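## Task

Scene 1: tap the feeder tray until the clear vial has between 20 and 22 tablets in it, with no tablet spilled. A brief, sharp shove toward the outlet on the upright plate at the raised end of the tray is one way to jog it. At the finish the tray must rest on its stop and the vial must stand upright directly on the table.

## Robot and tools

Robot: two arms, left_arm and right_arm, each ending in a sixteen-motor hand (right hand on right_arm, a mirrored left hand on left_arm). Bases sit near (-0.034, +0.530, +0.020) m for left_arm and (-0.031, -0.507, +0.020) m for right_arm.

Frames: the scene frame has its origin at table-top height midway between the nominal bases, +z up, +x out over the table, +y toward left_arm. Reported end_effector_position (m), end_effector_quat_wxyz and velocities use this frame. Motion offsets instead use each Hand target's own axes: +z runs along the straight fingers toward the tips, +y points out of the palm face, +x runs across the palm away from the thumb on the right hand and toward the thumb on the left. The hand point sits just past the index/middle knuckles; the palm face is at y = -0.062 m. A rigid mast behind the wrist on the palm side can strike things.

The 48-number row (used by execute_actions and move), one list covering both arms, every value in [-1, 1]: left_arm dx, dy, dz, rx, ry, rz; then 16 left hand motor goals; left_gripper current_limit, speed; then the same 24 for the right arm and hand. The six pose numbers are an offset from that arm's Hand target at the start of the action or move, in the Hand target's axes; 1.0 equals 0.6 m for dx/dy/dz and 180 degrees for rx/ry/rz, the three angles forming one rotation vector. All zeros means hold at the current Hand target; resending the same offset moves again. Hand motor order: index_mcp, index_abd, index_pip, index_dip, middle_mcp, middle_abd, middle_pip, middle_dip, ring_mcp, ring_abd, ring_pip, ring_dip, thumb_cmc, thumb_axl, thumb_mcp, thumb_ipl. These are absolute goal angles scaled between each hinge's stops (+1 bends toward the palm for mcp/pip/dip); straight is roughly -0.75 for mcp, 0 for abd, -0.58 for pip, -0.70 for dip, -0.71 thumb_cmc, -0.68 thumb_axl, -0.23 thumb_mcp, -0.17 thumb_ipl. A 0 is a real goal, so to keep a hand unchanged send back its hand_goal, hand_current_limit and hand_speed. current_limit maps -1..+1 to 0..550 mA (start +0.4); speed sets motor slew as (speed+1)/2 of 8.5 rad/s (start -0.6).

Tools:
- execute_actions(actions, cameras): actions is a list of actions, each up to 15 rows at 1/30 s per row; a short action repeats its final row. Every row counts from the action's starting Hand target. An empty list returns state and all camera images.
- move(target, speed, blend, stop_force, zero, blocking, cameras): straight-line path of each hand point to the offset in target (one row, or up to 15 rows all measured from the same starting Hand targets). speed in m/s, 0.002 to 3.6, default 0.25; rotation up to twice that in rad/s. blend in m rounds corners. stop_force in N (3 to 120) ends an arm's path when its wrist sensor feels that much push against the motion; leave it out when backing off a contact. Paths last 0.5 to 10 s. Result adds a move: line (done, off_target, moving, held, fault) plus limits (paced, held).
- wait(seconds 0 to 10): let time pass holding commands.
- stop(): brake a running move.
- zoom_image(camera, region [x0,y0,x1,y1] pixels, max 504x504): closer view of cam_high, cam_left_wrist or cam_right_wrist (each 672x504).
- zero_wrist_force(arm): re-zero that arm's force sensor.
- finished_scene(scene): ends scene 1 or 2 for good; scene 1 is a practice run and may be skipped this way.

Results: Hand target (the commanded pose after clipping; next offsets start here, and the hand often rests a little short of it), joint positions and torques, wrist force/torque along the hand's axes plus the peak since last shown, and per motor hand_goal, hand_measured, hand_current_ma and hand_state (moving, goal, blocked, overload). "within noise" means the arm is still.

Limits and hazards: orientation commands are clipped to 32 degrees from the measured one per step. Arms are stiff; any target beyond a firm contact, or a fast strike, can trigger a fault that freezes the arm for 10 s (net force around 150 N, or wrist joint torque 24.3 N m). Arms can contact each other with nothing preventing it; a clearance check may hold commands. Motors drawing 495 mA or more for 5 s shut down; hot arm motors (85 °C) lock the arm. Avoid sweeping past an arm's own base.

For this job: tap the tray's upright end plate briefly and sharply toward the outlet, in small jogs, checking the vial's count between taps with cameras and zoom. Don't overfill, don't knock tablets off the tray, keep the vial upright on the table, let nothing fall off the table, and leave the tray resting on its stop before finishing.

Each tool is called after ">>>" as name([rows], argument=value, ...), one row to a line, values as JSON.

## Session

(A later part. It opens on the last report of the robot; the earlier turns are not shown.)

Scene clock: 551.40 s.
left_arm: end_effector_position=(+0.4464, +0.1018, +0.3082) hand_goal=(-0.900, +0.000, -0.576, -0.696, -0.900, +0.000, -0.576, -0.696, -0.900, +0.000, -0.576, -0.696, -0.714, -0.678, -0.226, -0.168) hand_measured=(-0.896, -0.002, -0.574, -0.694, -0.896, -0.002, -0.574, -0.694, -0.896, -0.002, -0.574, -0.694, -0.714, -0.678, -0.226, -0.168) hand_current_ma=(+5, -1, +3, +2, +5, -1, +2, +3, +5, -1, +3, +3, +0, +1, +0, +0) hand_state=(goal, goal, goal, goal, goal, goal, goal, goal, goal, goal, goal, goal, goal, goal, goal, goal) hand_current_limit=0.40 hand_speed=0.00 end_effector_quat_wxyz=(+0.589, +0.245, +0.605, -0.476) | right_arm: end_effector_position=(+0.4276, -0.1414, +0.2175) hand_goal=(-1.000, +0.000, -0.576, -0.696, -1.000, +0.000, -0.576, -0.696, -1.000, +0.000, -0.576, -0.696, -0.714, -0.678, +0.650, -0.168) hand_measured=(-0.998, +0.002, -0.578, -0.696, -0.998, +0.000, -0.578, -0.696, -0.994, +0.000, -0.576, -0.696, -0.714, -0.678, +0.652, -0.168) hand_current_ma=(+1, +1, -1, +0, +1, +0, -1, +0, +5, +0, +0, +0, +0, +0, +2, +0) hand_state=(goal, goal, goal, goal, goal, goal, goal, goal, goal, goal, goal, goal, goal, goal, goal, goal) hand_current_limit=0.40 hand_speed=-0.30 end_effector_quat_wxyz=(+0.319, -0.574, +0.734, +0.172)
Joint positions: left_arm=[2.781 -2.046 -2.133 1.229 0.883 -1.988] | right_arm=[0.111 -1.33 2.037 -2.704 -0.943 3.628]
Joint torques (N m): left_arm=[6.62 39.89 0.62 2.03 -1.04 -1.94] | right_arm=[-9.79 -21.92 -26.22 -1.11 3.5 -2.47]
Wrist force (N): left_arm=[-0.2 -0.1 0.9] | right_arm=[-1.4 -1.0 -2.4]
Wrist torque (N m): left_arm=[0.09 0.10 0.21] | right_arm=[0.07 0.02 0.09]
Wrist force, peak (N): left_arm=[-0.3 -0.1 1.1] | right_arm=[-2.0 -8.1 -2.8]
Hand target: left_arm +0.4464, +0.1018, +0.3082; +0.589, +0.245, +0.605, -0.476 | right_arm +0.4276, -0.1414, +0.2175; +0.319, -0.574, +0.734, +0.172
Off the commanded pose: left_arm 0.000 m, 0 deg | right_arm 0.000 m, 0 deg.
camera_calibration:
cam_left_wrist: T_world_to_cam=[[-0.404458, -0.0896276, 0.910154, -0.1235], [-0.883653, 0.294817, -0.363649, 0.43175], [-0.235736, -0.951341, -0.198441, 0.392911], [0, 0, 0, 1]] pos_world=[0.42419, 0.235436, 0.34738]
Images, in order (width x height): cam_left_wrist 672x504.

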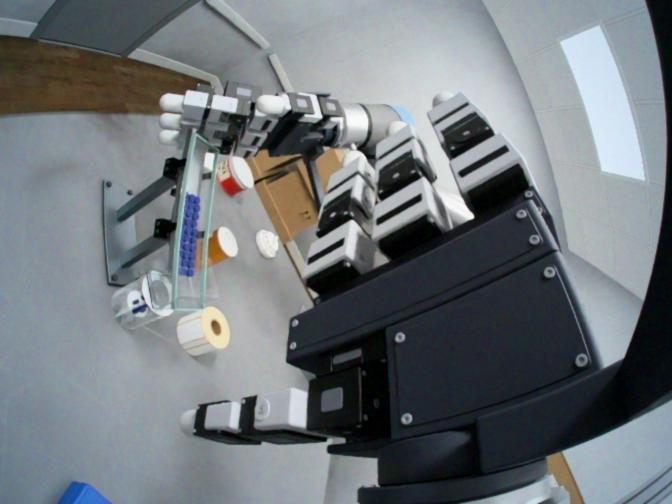

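>>> execute_actions([
  [[0,0,0,0,0,0,-0.9,0,-0.576,-0.696,-0.9,0,-0.576,-0.696,-0.9,0,-0.576,-0.696,-0.714,-0.678,-0.226,-0.168,0.4,0.0,0,0.0182,0.00592,0,0,0,-1,0,-0.576,-0.696,-1,0,-0.576,-0.696,-1,0,-0.576,-0.696,-0.714,-0.678,0.65,-0.168,0.4,-0.3]],
  [[0,0,0,0,0,0,-0.9,0,-0.576,-0.696,-0.9,0,-0.576,-0.696,-0.9,0,-0.576,-0.696,-0.714,-0.678,-0.226,-0.168,0.4,0.0,0,-0.0182,-0.00592,0,0,0,-1,0,-0.576,-0.696,-1,0,-0.576,-0.696,-1,0,-0.576,-0.696,-0.714,-0.678,0.65,-0.168,0.4,-0.3]],
  [[0,0,0,0,0,0,-0.9,0,-0.576,-0.696,-0.9,0,-0.576,-0.696,-0.9,0,-0.576,-0.696,-0.714,-0.678,-0.226,-0.168,0.4,0.0,0,0.0182,0.00592,0,0,0,-1,0,-0.576,-0.696,-1,0,-0.576,-0.696,-1,0,-0.576,-0.696,-0.714,-0.678,0.65,-0.168,0.4,-0.3]],
  [[0,0,0,0,0,0,-0.9,0,-0.576,-0.696,-0.9,0,-0.576,-0.696,-0.9,0,-0.576,-0.696,-0.714,-0.678,-0.226,-0.168,0.4,0.0,0,-0.0182,-0.00592,0,0,0,-1,0,-0.576,-0.696,-1,0,-0.576,-0.696,-1,0,-0.576,-0.696,-0.714,-0.678,0.65,-0.168,0.4,-0.3]],
  [[0,0,0,0,0,0,-0.9,0,-0.576,-0.696,-0.9,0,-0.576,-0.696,-0.9,0,-0.576,-0.696,-0.714,-0.678,-0.226,-0.168,0.4,0.0,0,0.0182,0.00592,0,0,0,-1,0,-0.576,-0.696,-1,0,-0.576,-0.696,-1,0,-0.576,-0.696,-0.714,-0.678,0.65,-0.168,0.4,-0.3]],
  [[0,0,0,0,0,0,-0.9,0,-0.576,-0.696,-0.9,0,-0.576,-0.696,-0.9,0,-0.576,-0.696,-0.714,-0.678,-0.226,-0.168,0.4,0.0,0,-0.0182,-0.00592,0,0,0,-1,0,-0.576,-0.696,-1,0,-0.576,-0.696,-1,0,-0.576,-0.696,-0.714,-0.678,0.65,-0.168,0.4,-0.3]],
  [[0,0,0,0,0,0,-0.9,0,-0.576,-0.696,-0.9,0,-0.576,-0.696,-0.9,0,-0.576,-0.696,-0.714,-0.678,-0.226,-0.168,0.4,0.0,0,0.0182,0.00592,0,0,0,-1,0,-0.576,-0.696,-1,0,-0.576,-0.696,-1,0,-0.576,-0.696,-0.714,-0.678,0.65,-0.168,0.4,-0.3]],
  [[0,0,0,0,0,0,-0.9,0,-0.576,-0.696,-0.9,0,-0.576,-0.696,-0.9,0,-0.576,-0.696,-0.714,-0.678,-0.226,-0.168,0.4,0.0,0,-0.0182,-0.00592,0,0,0,-1,0,-0.576,-0.696,-1,0,-0.576,-0.696,-1,0,-0.576,-0.696,-0.714,-0.678,0.65,-0.168,0.4,-0.3]],
], cameras=["cam_left_wrist"])

>>> zoom_image(camera="cam_left_wrist", region=[100, 230, 220, 350])

>>> zoom_image(camera="cam_left_wrist", region=[130, 160, 250, 280])

Scene clock: 577.40 s.
left_arm: end_effector_position=(+0.4464, +0.1018, +0.3082) hand_goal=(-0.900, +0.000, -0.576, -0.696, -0.900, +0.000, -0.576, -0.696, -0.900, +0.000, -0.576, -0.696, -0.714, -0.678, -0.226, -0.168) hand_measured=(-0.896, -0.002, -0.574, -0.694, -0.896, -0.002, -0.574, -0.694, -0.896, -0.002, -0.574, -0.694, -0.714, -0.678, -0.226, -0.168) hand_current_ma=(+5, -1, +3, +2, +5, -1, +2, +3, +5, -1, +3, +3, +0, +1, +0, +0) hand_state=(goal, goal, goal, goal, goal, goal, goal, goal, goal, goal, goal, goal, goal, goal, goal, goal) hand_current_limit=0.40 hand_speed=0.00 end_effector_quat_wxyz=(+0.589, +0.245, +0.605, -0.476) | right_arm: end_effector_position=(+0.4276, -0.1414, +0.2175) hand_goal=(-1.000, +0.000, -0.576, -0.696, -1.000, +0.000, -0.576, -0.696, -1.000, +0.000, -0.576, -0.696, -0.714, -0.678, +0.650, -0.168) hand_measured=(-0.998, +0.002, -0.578, -0.696, -0.998, +0.000, -0.578, -0.696, -0.994, +0.000, -0.576, -0.696, -0.714, -0.678, +0.652, -0.168) hand_current_ma=(+1, +1, -1, +0, +1, +0, -1, +0, +5, +0, +0, +0, +0, +0, +2, +0) hand_state=(goal, goal, goal, goal, goal, goal, goal, goal, goal, goal, goal, goal, goal, goal, goal, goal) hand_current_limit=0.40 hand_speed=-0.30 end_effector_quat_wxyz=(+0.319, -0.574, +0.734, +0.172)
Joint positions: left_arm=[2.781 -2.046 -2.133 1.229 0.883 -1.988] | right_arm=[0.111 -1.33 2.037 -2.704 -0.943 3.628]
Joint torques (N m): left_arm=[8.15 39.81 -0.79 1.94 -1.1 -1.67] | right_arm=[-9.82 -22.92 -26.08 -1.2 3.54 -2.51]
Wrist force (N): left_arm=[-0.2 0.1 0.7] | right_arm=[-1.4 -1.0 -2.6]
Wrist torque (N m): left_arm=[0.13 0.10 0.20] | right_arm=[0.08 0.02 0.09]
Wrist force, peak (N): left_arm=[-0.1 0.0 1.0] | right_arm=[-1.8 -8.3 -2.3]
Hand target: left_arm +0.4464, +0.1018, +0.3082; +0.589, +0.245, +0.605, -0.476 | right_arm +0.4276, -0.1414, +0.2175; +0.319, -0.574, +0.734, +0.172
Off the commanded pose: left_arm 0.000 m, 0 deg | right_arm 0.000 m, 0 deg.
camera_calibration:
cam_left_wrist: T_world_to_cam=[[-0.404458, -0.0896276, 0.910154, -0.1235], [-0.883653, 0.294817, -0.363649, 0.43175], [-0.235736, -0.951341, -0.198441, 0.392911], [0, 0, 0, 1]] pos_world=[0.42419, 0.235436, 0.34738]
Images, in order (width x height): cam_left_wrist 672x504.

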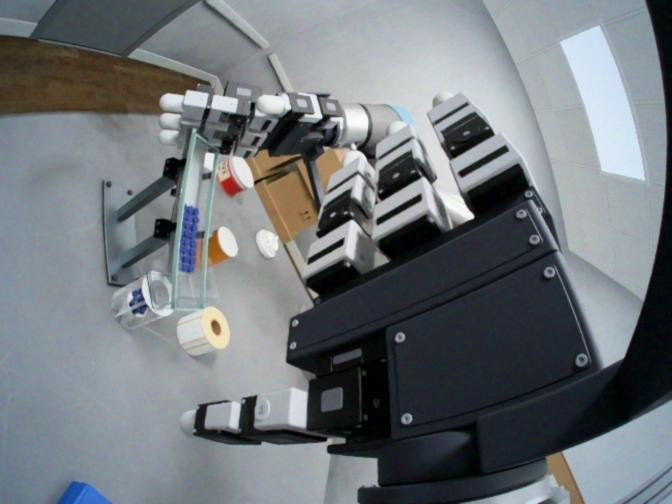

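Scaled by 4.200 from the camera's 672x504 image, which has a finer 960x720 frame.

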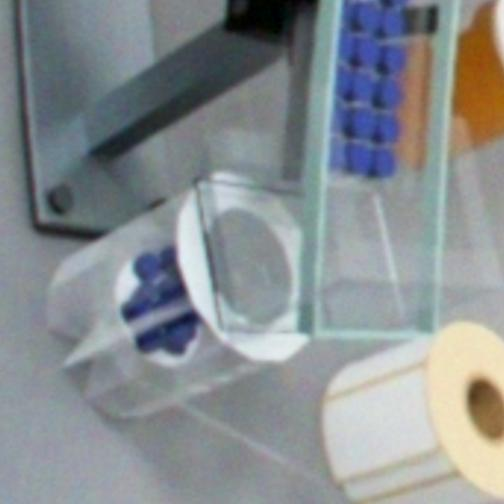

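Scaled by 4.200 from the camera's 672x504 image, which has a finer 960x720 frame.

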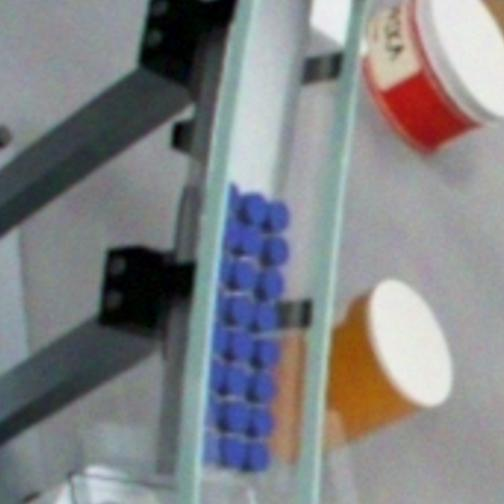

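>>> execute_actions([
  [[0,0,0,0,0,0,-0.9,0,-0.576,-0.696,-0.9,0,-0.576,-0.696,-0.9,0,-0.576,-0.696,-0.714,-0.678,-0.226,-0.168,0.4,0.0,0,0.0182,0.00592,0,0,0,-1,0,-0.576,-0.696,-1,0,-0.576,-0.696,-1,0,-0.576,-0.696,-0.714,-0.678,0.65,-0.168,0.4,-0.3]],
  [[0,0,0,0,0,0,-0.9,0,-0.576,-0.696,-0.9,0,-0.576,-0.696,-0.9,0,-0.576,-0.696,-0.714,-0.678,-0.226,-0.168,0.4,0.0,0,-0.0182,-0.00592,0,0,0,-1,0,-0.576,-0.696,-1,0,-0.576,-0.696,-1,0,-0.576,-0.696,-0.714,-0.678,0.65,-0.168,0.4,-0.3]],
  [[0,0,0,0,0,0,-0.9,0,-0.576,-0.696,-0.9,0,-0.576,-0.696,-0.9,0,-0.576,-0.696,-0.714,-0.678,-0.226,-0.168,0.4,0.0,0,0.0182,0.00592,0,0,0,-1,0,-0.576,-0.696,-1,0,-0.576,-0.696,-1,0,-0.576,-0.696,-0.714,-0.678,0.65,-0.168,0.4,-0.3]],
  [[0,0,0,0,0,0,-0.9,0,-0.576,-0.696,-0.9,0,-0.576,-0.696,-0.9,0,-0.576,-0.696,-0.714,-0.678,-0.226,-0.168,0.4,0.0,0,-0.0182,-0.00592,0,0,0,-1,0,-0.576,-0.696,-1,0,-0.576,-0.696,-1,0,-0.576,-0.696,-0.714,-0.678,0.65,-0.168,0.4,-0.3]],
  [[0,0,0,0,0,0,-0.9,0,-0.576,-0.696,-0.9,0,-0.576,-0.696,-0.9,0,-0.576,-0.696,-0.714,-0.678,-0.226,-0.168,0.4,0.0,0,0.0182,0.00592,0,0,0,-1,0,-0.576,-0.696,-1,0,-0.576,-0.696,-1,0,-0.576,-0.696,-0.714,-0.678,0.65,-0.168,0.4,-0.3]],
  [[0,0,0,0,0,0,-0.9,0,-0.576,-0.696,-0.9,0,-0.576,-0.696,-0.9,0,-0.576,-0.696,-0.714,-0.678,-0.226,-0.168,0.4,0.0,0,-0.0182,-0.00592,0,0,0,-1,0,-0.576,-0.696,-1,0,-0.576,-0.696,-1,0,-0.576,-0.696,-0.714,-0.678,0.65,-0.168,0.4,-0.3]],
  [[0,0,0,0,0,0,-0.9,0,-0.576,-0.696,-0.9,0,-0.576,-0.696,-0.9,0,-0.576,-0.696,-0.714,-0.678,-0.226,-0.168,0.4,0.0,0,0.0182,0.00592,0,0,0,-1,0,-0.576,-0.696,-1,0,-0.576,-0.696,-1,0,-0.576,-0.696,-0.714,-0.678,0.65,-0.168,0.4,-0.3]],
  [[0,0,0,0,0,0,-0.9,0,-0.576,-0.696,-0.9,0,-0.576,-0.696,-0.9,0,-0.576,-0.696,-0.714,-0.678,-0.226,-0.168,0.4,0.0,0,-0.0182,-0.00592,0,0,0,-1,0,-0.576,-0.696,-1,0,-0.576,-0.696,-1,0,-0.576,-0.696,-0.714,-0.678,0.65,-0.168,0.4,-0.3]],
  [[0,0,0,0,0,0,-0.9,0,-0.576,-0.696,-0.9,0,-0.576,-0.696,-0.9,0,-0.576,-0.696,-0.714,-0.678,-0.226,-0.168,0.4,0.0,0,0.0182,0.00592,0,0,0,-1,0,-0.576,-0.696,-1,0,-0.576,-0.696,-1,0,-0.576,-0.696,-0.714,-0.678,0.65,-0.168,0.4,-0.3]],
  [[0,0,0,0,0,0,-0.9,0,-0.576,-0.696,-0.9,0,-0.576,-0.696,-0.9,0,-0.576,-0.696,-0.714,-0.678,-0.226,-0.168,0.4,0.0,0,-0.0182,-0.00592,0,0,0,-1,0,-0.576,-0.696,-1,0,-0.576,-0.696,-1,0,-0.576,-0.696,-0.714,-0.678,0.65,-0.168,0.4,-0.3]],
], cameras=["cam_left_wrist"])

>>> zoom_image(camera="cam_left_wrist", region=[100, 230, 220, 350])

>>> zoom_image(camera="cam_left_wrist", region=[150, 190, 240, 280])

Scene clock: 601.33 s.
left_arm: end_effector_position=(+0.4464, +0.1018, +0.3082) hand_goal=(-0.900, +0.000, -0.576, -0.696, -0.900, +0.000, -0.576, -0.696, -0.900, +0.000, -0.576, -0.696, -0.714, -0.678, -0.226, -0.168) hand_measured=(-0.896, -0.002, -0.574, -0.694, -0.896, -0.002, -0.574, -0.694, -0.896, -0.002, -0.574, -0.694, -0.714, -0.678, -0.226, -0.168) hand_current_ma=(+5, -1, +3, +2, +5, -1, +2, +3, +5, -1, +3, +3, +0, +1, +0, +0) hand_state=(goal, goal, goal, goal, goal, goal, goal, goal, goal, goal, goal, goal, goal, goal, goal, goal) hand_current_limit=0.40 hand_speed=0.00 end_effector_quat_wxyz=(+0.589, +0.245, +0.605, -0.476) | right_arm: end_effector_position=(+0.4276, -0.1414, +0.2175) hand_goal=(-1.000, +0.000, -0.576, -0.696, -1.000, +0.000, -0.576, -0.696, -1.000, +0.000, -0.576, -0.696, -0.714, -0.678, +0.650, -0.168) hand_measured=(-0.998, +0.002, -0.578, -0.696, -0.998, +0.000, -0.578, -0.696, -0.994, +0.002, -0.576, -0.696, -0.714, -0.678, +0.652, -0.168) hand_current_ma=(+1, +1, -1, +0, +1, +0, -1, +0, +5, +0, +0, +0, +0, +0, +2, +0) hand_state=(goal, goal, goal, goal, goal, goal, goal, goal, goal, goal, goal, goal, goal, goal, goal, goal) hand_current_limit=0.40 hand_speed=-0.30 end_effector_quat_wxyz=(+0.319, -0.574, +0.734, +0.172)
Joint positions: left_arm=[2.781 -2.046 -2.133 1.229 0.883 -1.988] | right_arm=[0.111 -1.33 2.037 -2.704 -0.943 3.628]
Joint torques (N m): left_arm=[7.73 39.71 -0.56 2.29 -0.71 -2] | right_arm=[-9.48 -22.52 -25.93 -1.19 3.57 -2.49]
Wrist force (N): left_arm=[-0.1 -0.1 0.8] | right_arm=[-1.4 -1.1 -2.5]
Wrist torque (N m): left_arm=[0.10 0.08 0.21] | right_arm=[0.06 0.03 0.09]
Wrist force, peak (N): left_arm=[-0.1 0.0 1.1] | right_arm=[-2.1 -8.2 -2.6]
Hand target: left_arm +0.4464, +0.1018, +0.3082; +0.589, +0.245, +0.605, -0.476 | right_arm +0.4276, -0.1414, +0.2175; +0.319, -0.574, +0.734, +0.172
Off the commanded pose: left_arm 0.000 m, 0 deg | right_arm 0.000 m, 0 deg.
camera_calibration:
cam_left_wrist: T_world_to_cam=[[-0.404458, -0.0896276, 0.910154, -0.1235], [-0.883653, 0.294817, -0.363649, 0.43175], [-0.235736, -0.951341, -0.198441, 0.392911], [0, 0, 0, 1]] pos_world=[0.42419, 0.235436, 0.34738]
Images, in order (width x height): cam_left_wrist 672x504.

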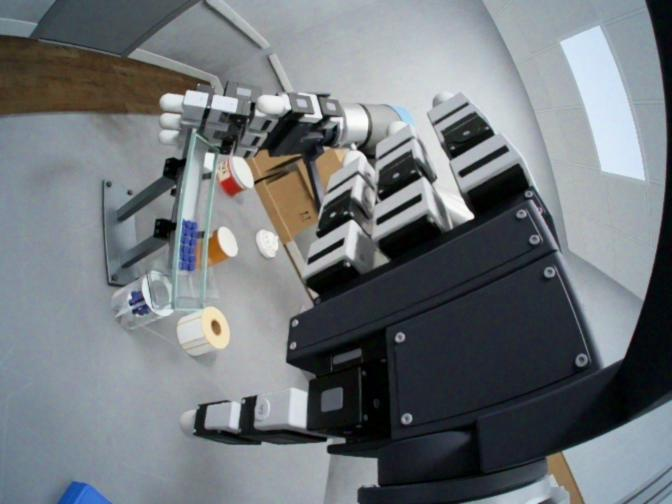

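Scaled by 4.200 from the camera's 672x504 image, which has a finer 960x720 frame.

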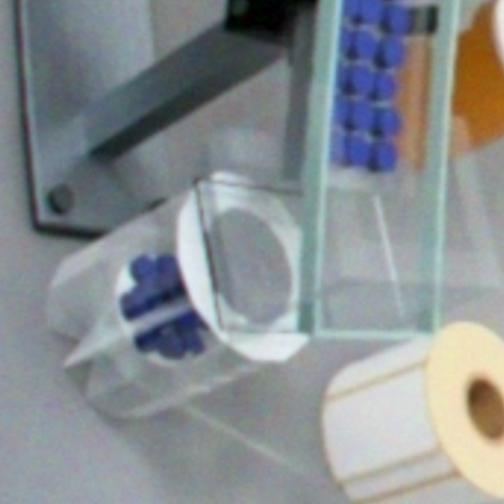

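Scaled by 5.600 from the camera's 672x504 image, which has a finer 960x720 frame.

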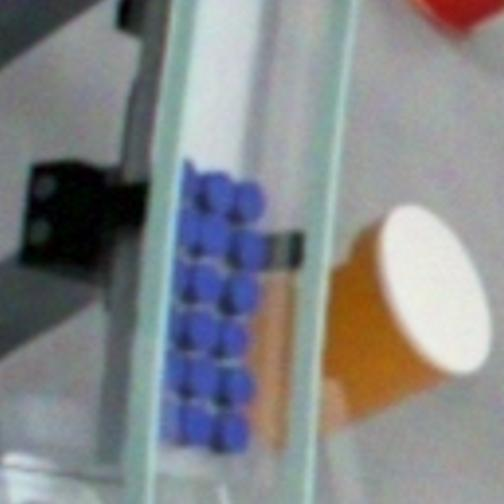

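>>> execute_actions([
  [[0,0,0,0,0,0,-0.9,0,-0.576,-0.696,-0.9,0,-0.576,-0.696,-0.9,0,-0.576,-0.696,-0.714,-0.678,-0.226,-0.168,0.4,0.0,0,0.0182,0.00592,0,0,0,-1,0,-0.576,-0.696,-1,0,-0.576,-0.696,-1,0,-0.576,-0.696,-0.714,-0.678,0.65,-0.168,0.4,-0.3]],
  [[0,0,0,0,0,0,-0.9,0,-0.576,-0.696,-0.9,0,-0.576,-0.696,-0.9,0,-0.576,-0.696,-0.714,-0.678,-0.226,-0.168,0.4,0.0,0,-0.0182,-0.00592,0,0,0,-1,0,-0.576,-0.696,-1,0,-0.576,-0.696,-1,0,-0.576,-0.696,-0.714,-0.678,0.65,-0.168,0.4,-0.3]],
  [[0,0,0,0,0,0,-0.9,0,-0.576,-0.696,-0.9,0,-0.576,-0.696,-0.9,0,-0.576,-0.696,-0.714,-0.678,-0.226,-0.168,0.4,0.0,0,0.0182,0.00592,0,0,0,-1,0,-0.576,-0.696,-1,0,-0.576,-0.696,-1,0,-0.576,-0.696,-0.714,-0.678,0.65,-0.168,0.4,-0.3]],
  [[0,0,0,0,0,0,-0.9,0,-0.576,-0.696,-0.9,0,-0.576,-0.696,-0.9,0,-0.576,-0.696,-0.714,-0.678,-0.226,-0.168,0.4,0.0,0,-0.0182,-0.00592,0,0,0,-1,0,-0.576,-0.696,-1,0,-0.576,-0.696,-1,0,-0.576,-0.696,-0.714,-0.678,0.65,-0.168,0.4,-0.3]],
], cameras=["cam_left_wrist"])

>>> zoom_image(camera="cam_left_wrist", region=[100, 230, 220, 350])

>>> execute_actions([
  [[0,0,0,0,0,0,-0.9,0,-0.576,-0.696,-0.9,0,-0.576,-0.696,-0.9,0,-0.576,-0.696,-0.714,-0.678,-0.226,-0.168,0.4,0.0,0,0.0182,0.00592,0,0,0,-1,0,-0.576,-0.696,-1,0,-0.576,-0.696,-1,0,-0.576,-0.696,-0.714,-0.678,0.65,-0.168,0.4,-0.3]],
  [[0,0,0,0,0,0,-0.9,0,-0.576,-0.696,-0.9,0,-0.576,-0.696,-0.9,0,-0.576,-0.696,-0.714,-0.678,-0.226,-0.168,0.4,0.0,0,-0.0182,-0.00592,0,0,0,-1,0,-0.576,-0.696,-1,0,-0.576,-0.696,-1,0,-0.576,-0.696,-0.714,-0.678,0.65,-0.168,0.4,-0.3]],
], cameras=["cam_left_wrist"])

>>> zoom_image(camera="cam_left_wrist", region=[100, 230, 220, 350])

Scene clock: 614.53 s.
left_arm: end_effector_position=(+0.4464, +0.1018, +0.3082) hand_goal=(-0.900, +0.000, -0.576, -0.696, -0.900, +0.000, -0.576, -0.696, -0.900, +0.000, -0.576, -0.696, -0.714, -0.678, -0.226, -0.168) hand_measured=(-0.896, -0.002, -0.574, -0.694, -0.896, -0.002, -0.574, -0.694, -0.896, -0.002, -0.574, -0.694, -0.714, -0.678, -0.226, -0.168) hand_current_ma=(+5, -1, +3, +2, +5, -1, +2, +3, +5, -1, +3, +3, +0, +1, +0, +0) hand_state=(goal, goal, goal, goal, goal, goal, goal, goal, goal, goal, goal, goal, goal, goal, goal, goal) hand_current_limit=0.40 hand_speed=0.00 end_effector_quat_wxyz=(+0.589, +0.245, +0.605, -0.476) | right_arm: end_effector_position=(+0.4276, -0.1414, +0.2175) hand_goal=(-1.000, +0.000, -0.576, -0.696, -1.000, +0.000, -0.576, -0.696, -1.000, +0.000, -0.576, -0.696, -0.714, -0.678, +0.650, -0.168) hand_measured=(-0.998, +0.002, -0.578, -0.696, -0.998, +0.000, -0.578, -0.696, -0.994, +0.002, -0.576, -0.696, -0.714, -0.678, +0.652, -0.168) hand_current_ma=(+1, +1, -1, +0, +1, +0, -1, +0, +5, +0, +0, +0, +0, +0, +2, +0) hand_state=(goal, goal, goal, goal, goal, goal, goal, goal, goal, goal, goal, goal, goal, goal, goal, goal) hand_current_limit=0.40 hand_speed=-0.30 end_effector_quat_wxyz=(+0.319, -0.574, +0.734, +0.172)
Joint positions: left_arm=[2.781 -2.046 -2.133 1.229 0.883 -1.988] | right_arm=[0.111 -1.33 2.037 -2.704 -0.943 3.628]
Joint torques (N m): left_arm=[6.64 39.87 0.11 1.86 -1.05 -2.03] | right_arm=[-9.69 -22.49 -26.3 -1.11 3.55 -2.45]
Wrist force (N): left_arm=[-0.3 0.0 0.9] | right_arm=[-1.4 -1.1 -2.7]
Wrist torque (N m): left_arm=[0.09 0.11 0.20] | right_arm=[0.08 0.03 0.09]
Wrist force, peak (N): left_arm=[-0.2 0.0 1.0] | right_arm=[-2.0 -8.1 -2.7]
Hand target: left_arm +0.4464, +0.1018, +0.3082; +0.589, +0.245, +0.605, -0.476 | right_arm +0.4276, -0.1414, +0.2175; +0.319, -0.574, +0.734, +0.172
Off the commanded pose: left_arm 0.000 m, 0 deg | right_arm 0.000 m, 0 deg.
camera_calibration:
cam_left_wrist: T_world_to_cam=[[-0.404458, -0.0896276, 0.910154, -0.1235], [-0.883653, 0.294817, -0.363649, 0.43175], [-0.235736, -0.951341, -0.198441, 0.392911], [0, 0, 0, 1]] pos_world=[0.42419, 0.235436, 0.34738]
Images, in order (width x height): cam_left_wrist 672x504.

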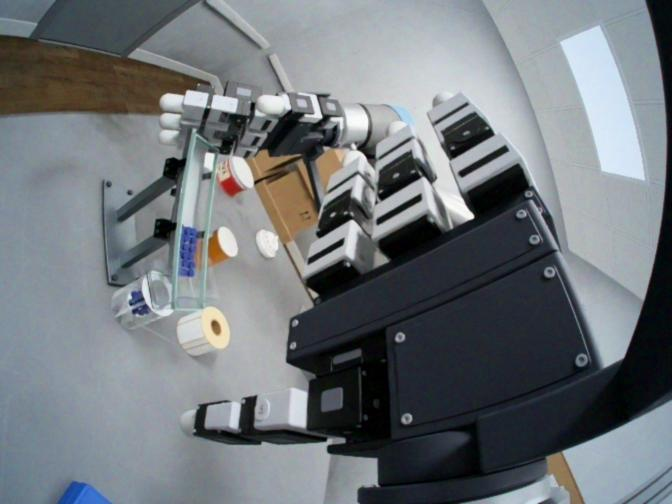

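Scaled by 4.200 from the camera's 672x504 image, which has a finer 960x720 frame.

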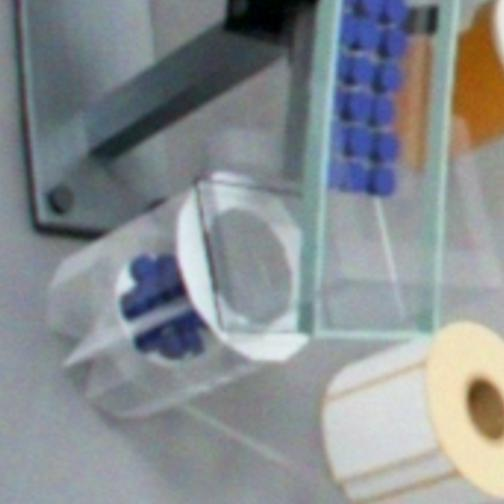

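Scene clock: 615.73 s.
left_arm: end_effector_position=(+0.4464, +0.1018, +0.3082) hand_goal=(-0.900, +0.000, -0.576, -0.696, -0.900, +0.000, -0.576, -0.696, -0.900, +0.000, -0.576, -0.696, -0.714, -0.678, -0.226, -0.168) hand_measured=(-0.896, -0.002, -0.574, -0.694, -0.896, -0.002, -0.574, -0.694, -0.896, -0.002, -0.574, -0.694, -0.714, -0.678, -0.226, -0.168) hand_current_ma=(+5, -1, +3, +2, +5, -1, +2, +3, +5, -1, +3, +3, +0, +1, +0, +0) hand_state=(goal, goal, goal, goal, goal, goal, goal, goal, goal, goal, goal, goal, goal, goal, goal, goal) hand_current_limit=0.40 hand_speed=0.00 end_effector_quat_wxyz=(+0.589, +0.245, +0.605, -0.476) | right_arm: end_effector_position=(+0.4276, -0.1414, +0.2175) hand_goal=(-1.000, +0.000, -0.576, -0.696, -1.000, +0.000, -0.576, -0.696, -1.000, +0.000, -0.576, -0.696, -0.714, -0.678, +0.650, -0.168) hand_measured=(-0.998, +0.002, -0.578, -0.696, -0.998, +0.000, -0.578, -0.696, -0.994, +0.002, -0.576, -0.696, -0.714, -0.678, +0.652, -0.168) hand_current_ma=(+1, +1, -1, +0, +1, +0, -1, +0, +5, +0, +0, +0, +0, +0, +2, +0) hand_state=(goal, goal, goal, goal, goal, goal, goal, goal, goal, goal, goal, goal, goal, goal, goal, goal) hand_current_limit=0.40 hand_speed=-0.30 end_effector_quat_wxyz=(+0.319, -0.574, +0.734, +0.172)
Joint positions: left_arm=[2.781 -2.046 -2.133 1.229 0.883 -1.988] | right_arm=[0.111 -1.33 2.037 -2.704 -0.943 3.628]
Joint torques (N m): left_arm=[7.98 38.64 0.13 1.83 -1.22 -1.96] | right_arm=[-9.36 -22.78 -26.12 -1.3 3.56 -2.37]
Wrist force (N): left_arm=[-0.1 0.0 0.8] | right_arm=[-1.4 -1.1 -2.5]
Wrist torque (N m): left_arm=[0.11 0.08 0.22] | right_arm=[0.07 0.01 0.10]
Wrist force, peak (N): left_arm=[-0.1 0.1 1.0] | right_arm=[-2.0 -8.1 -2.6]
Hand target: left_arm +0.4464, +0.1018, +0.3082; +0.589, +0.245, +0.605, -0.476 | right_arm +0.4276, -0.1414, +0.2175; +0.319, -0.574, +0.734, +0.172
Off the commanded pose: left_arm 0.000 m, 0 deg | right_arm 0.000 m, 0 deg.
camera_calibration:
cam_left_wrist: T_world_to_cam=[[-0.404458, -0.0896276, 0.910154, -0.1235], [-0.883653, 0.294817, -0.363649, 0.43175], [-0.235736, -0.951341, -0.198441, 0.392911], [0, 0, 0, 1]] pos_world=[0.42419, 0.235436, 0.34738]
Images, in order (width x height): cam_left_wrist 672x504.

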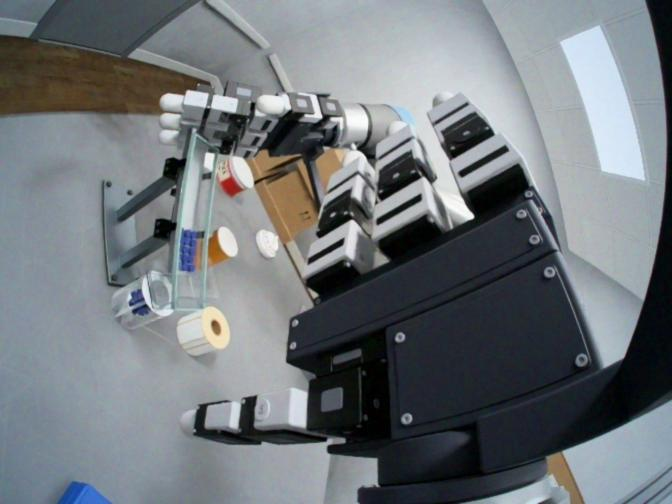

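Scaled by 4.200 from the camera's 672x504 image, which has a finer 960x720 frame.

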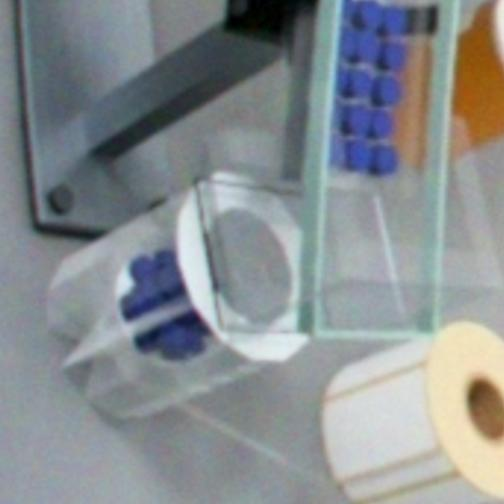

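>>> zoom_image(camera="cam_left_wrist", region=[165, 220, 215, 280])

>>> move(target=[0,0,0,0,0,0,-0.9,0,-0.576,-0.696,-0.9,0,-0.576,-0.696,-0.9,0,-0.576,-0.696,-0.714,-0.678,-0.226,-0.168,0.4,0.0,0,-0.095,-0.031,0,0,0,-1,0,-0.576,-0.696,-1,0,-0.576,-0.696,-1,0,-0.576,-0.696,-0.714,-0.678,0.65,-0.168,0.4,-0.3], cameras=["cam_high", "cam_right_wrist", "cam_left_wrist"], speed=0.2)

>>> zoom_image(camera="cam_high", region=[260, 200, 360, 300])

Scaled by 8.400 from the camera's 672x504 image, which has a finer 960x720 frame.

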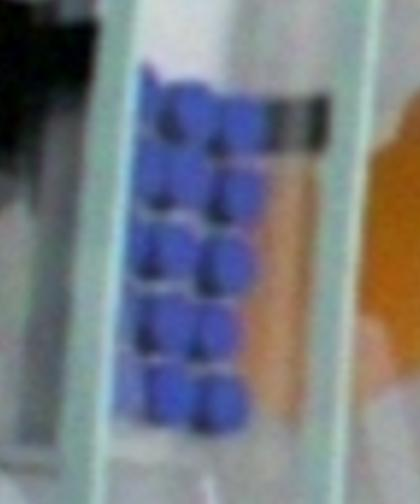

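Scene clock: 623.30 s.
left_arm: end_effector_position=(+0.4464, +0.1018, +0.3082) hand_goal=(-0.900, +0.000, -0.576, -0.696, -0.900, +0.000, -0.576, -0.696, -0.900, +0.000, -0.576, -0.696, -0.714, -0.678, -0.226, -0.168) hand_measured=(-0.896, -0.002, -0.574, -0.694, -0.896, -0.002, -0.574, -0.694, -0.896, -0.002, -0.574, -0.694, -0.714, -0.678, -0.226, -0.168) hand_current_ma=(+5, -1, +3, +2, +5, -1, +2, +3, +5, -1, +3, +3, +0, +1, +0, +0) hand_state=(goal, goal, goal, goal, goal, goal, goal, goal, goal, goal, goal, goal, goal, goal, goal, goal) hand_current_limit=0.40 hand_speed=0.00 end_effector_quat_wxyz=(+0.589, +0.245, +0.605, -0.476) | right_arm: end_effector_position=(+0.4767, -0.1690, +0.2377) hand_goal=(-1.000, +0.000, -0.576, -0.696, -1.000, +0.000, -0.576, -0.696, -1.000, +0.000, -0.576, -0.696, -0.714, -0.678, +0.650, -0.168) hand_measured=(-0.998, +0.002, -0.578, -0.696, -0.998, +0.000, -0.578, -0.696, -0.994, +0.002, -0.576, -0.696, -0.714, -0.678, +0.652, -0.168) hand_current_ma=(+2, +1, -1, +0, +1, +0, -1, +0, +5, +0, +0, +0, +0, +0, +2, +0) hand_state=(goal, goal, goal, goal, goal, goal, goal, goal, goal, goal, goal, goal, goal, goal, goal, goal) hand_current_limit=0.40 hand_speed=-0.30 end_effector_quat_wxyz=(+0.319, -0.574, +0.734, +0.172)
Joint positions: left_arm=[2.781 -2.046 -2.133 1.229 0.883 -1.988] | right_arm=[0.05 -1.292 1.909 -2.571 -0.919 3.558]
Joint torques (N m): left_arm=[7.48 38.81 -0.09 2.23 -1.01 -1.98] | right_arm=[-9.56 -26.34 -26.84 -1.17 3.61 -2.47]
Wrist force (N): left_arm=[-0.2 0.1 0.6] | right_arm=[-1.1 -1.2 -2.2]
Wrist torque (N m): left_arm=[0.13 0.09 0.20] | right_arm=[0.03 -0.03 0.11]
Wrist force, peak (N): left_arm=[-0.2 -0.1 1.0] | right_arm=[-1.3 -2.1 -2.7]
Hand target: left_arm +0.4464, +0.1018, +0.3082; +0.589, +0.245, +0.605, -0.476 | right_arm +0.4768, -0.1690, +0.2377; +0.319, -0.574, +0.734, +0.172
Off the commanded pose: left_arm 0.000 m, 0 deg | right_arm 0.000 m, 0 deg.
move: done
camera_calibration:
cam_left_wrist: T_world_to_cam=[[-0.404458, -0.0896276, 0.910154, -0.1235], [-0.883653, 0.294817, -0.363649, 0.43175], [-0.235736, -0.951341, -0.198441, 0.392911], [0, 0, 0, 1]] pos_world=[0.42419, 0.235436, 0.34738]
cam_right_wrist: T_world_to_cam=[[-0.440872, 0.75793, 0.480805, 0.264054], [0.368316, -0.335731, 0.866965, -0.491661], [0.81852, 0.559309, -0.131143, -0.142948], [0, 0, 0, 1]] pos_world=[0.414507, -0.285248, 0.280548]

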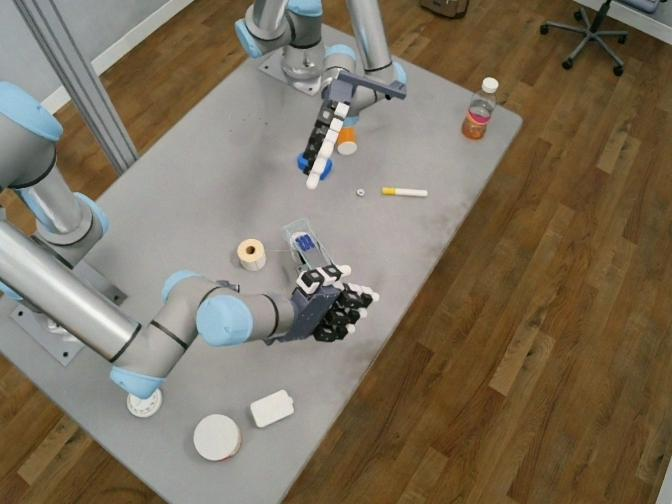

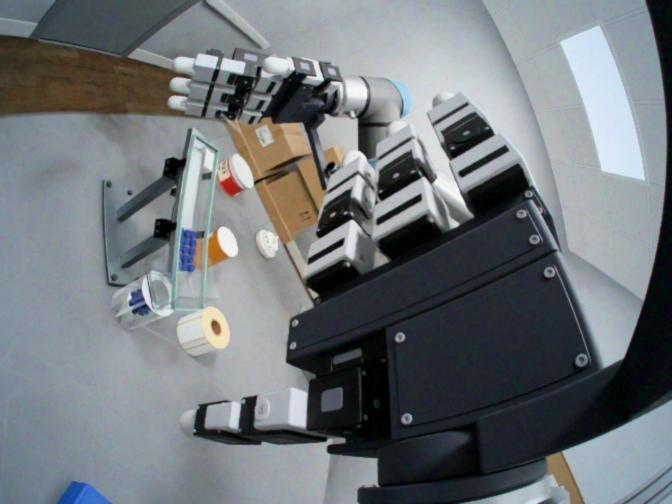

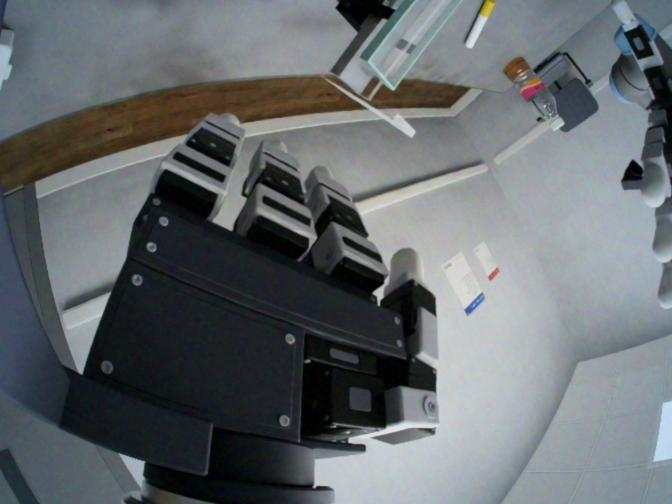

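Scaled by 5.040.

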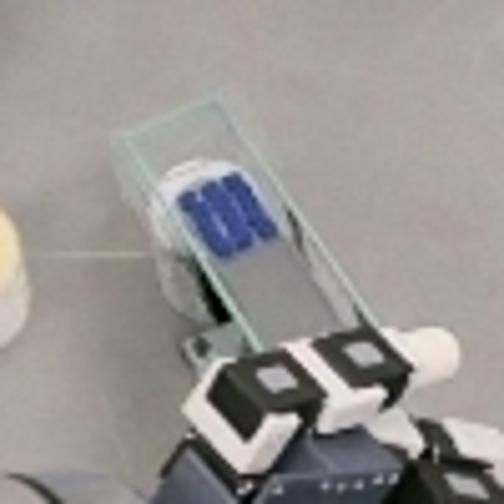

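>>> finished_scene(scene=1)

The scene is finished: the task was done.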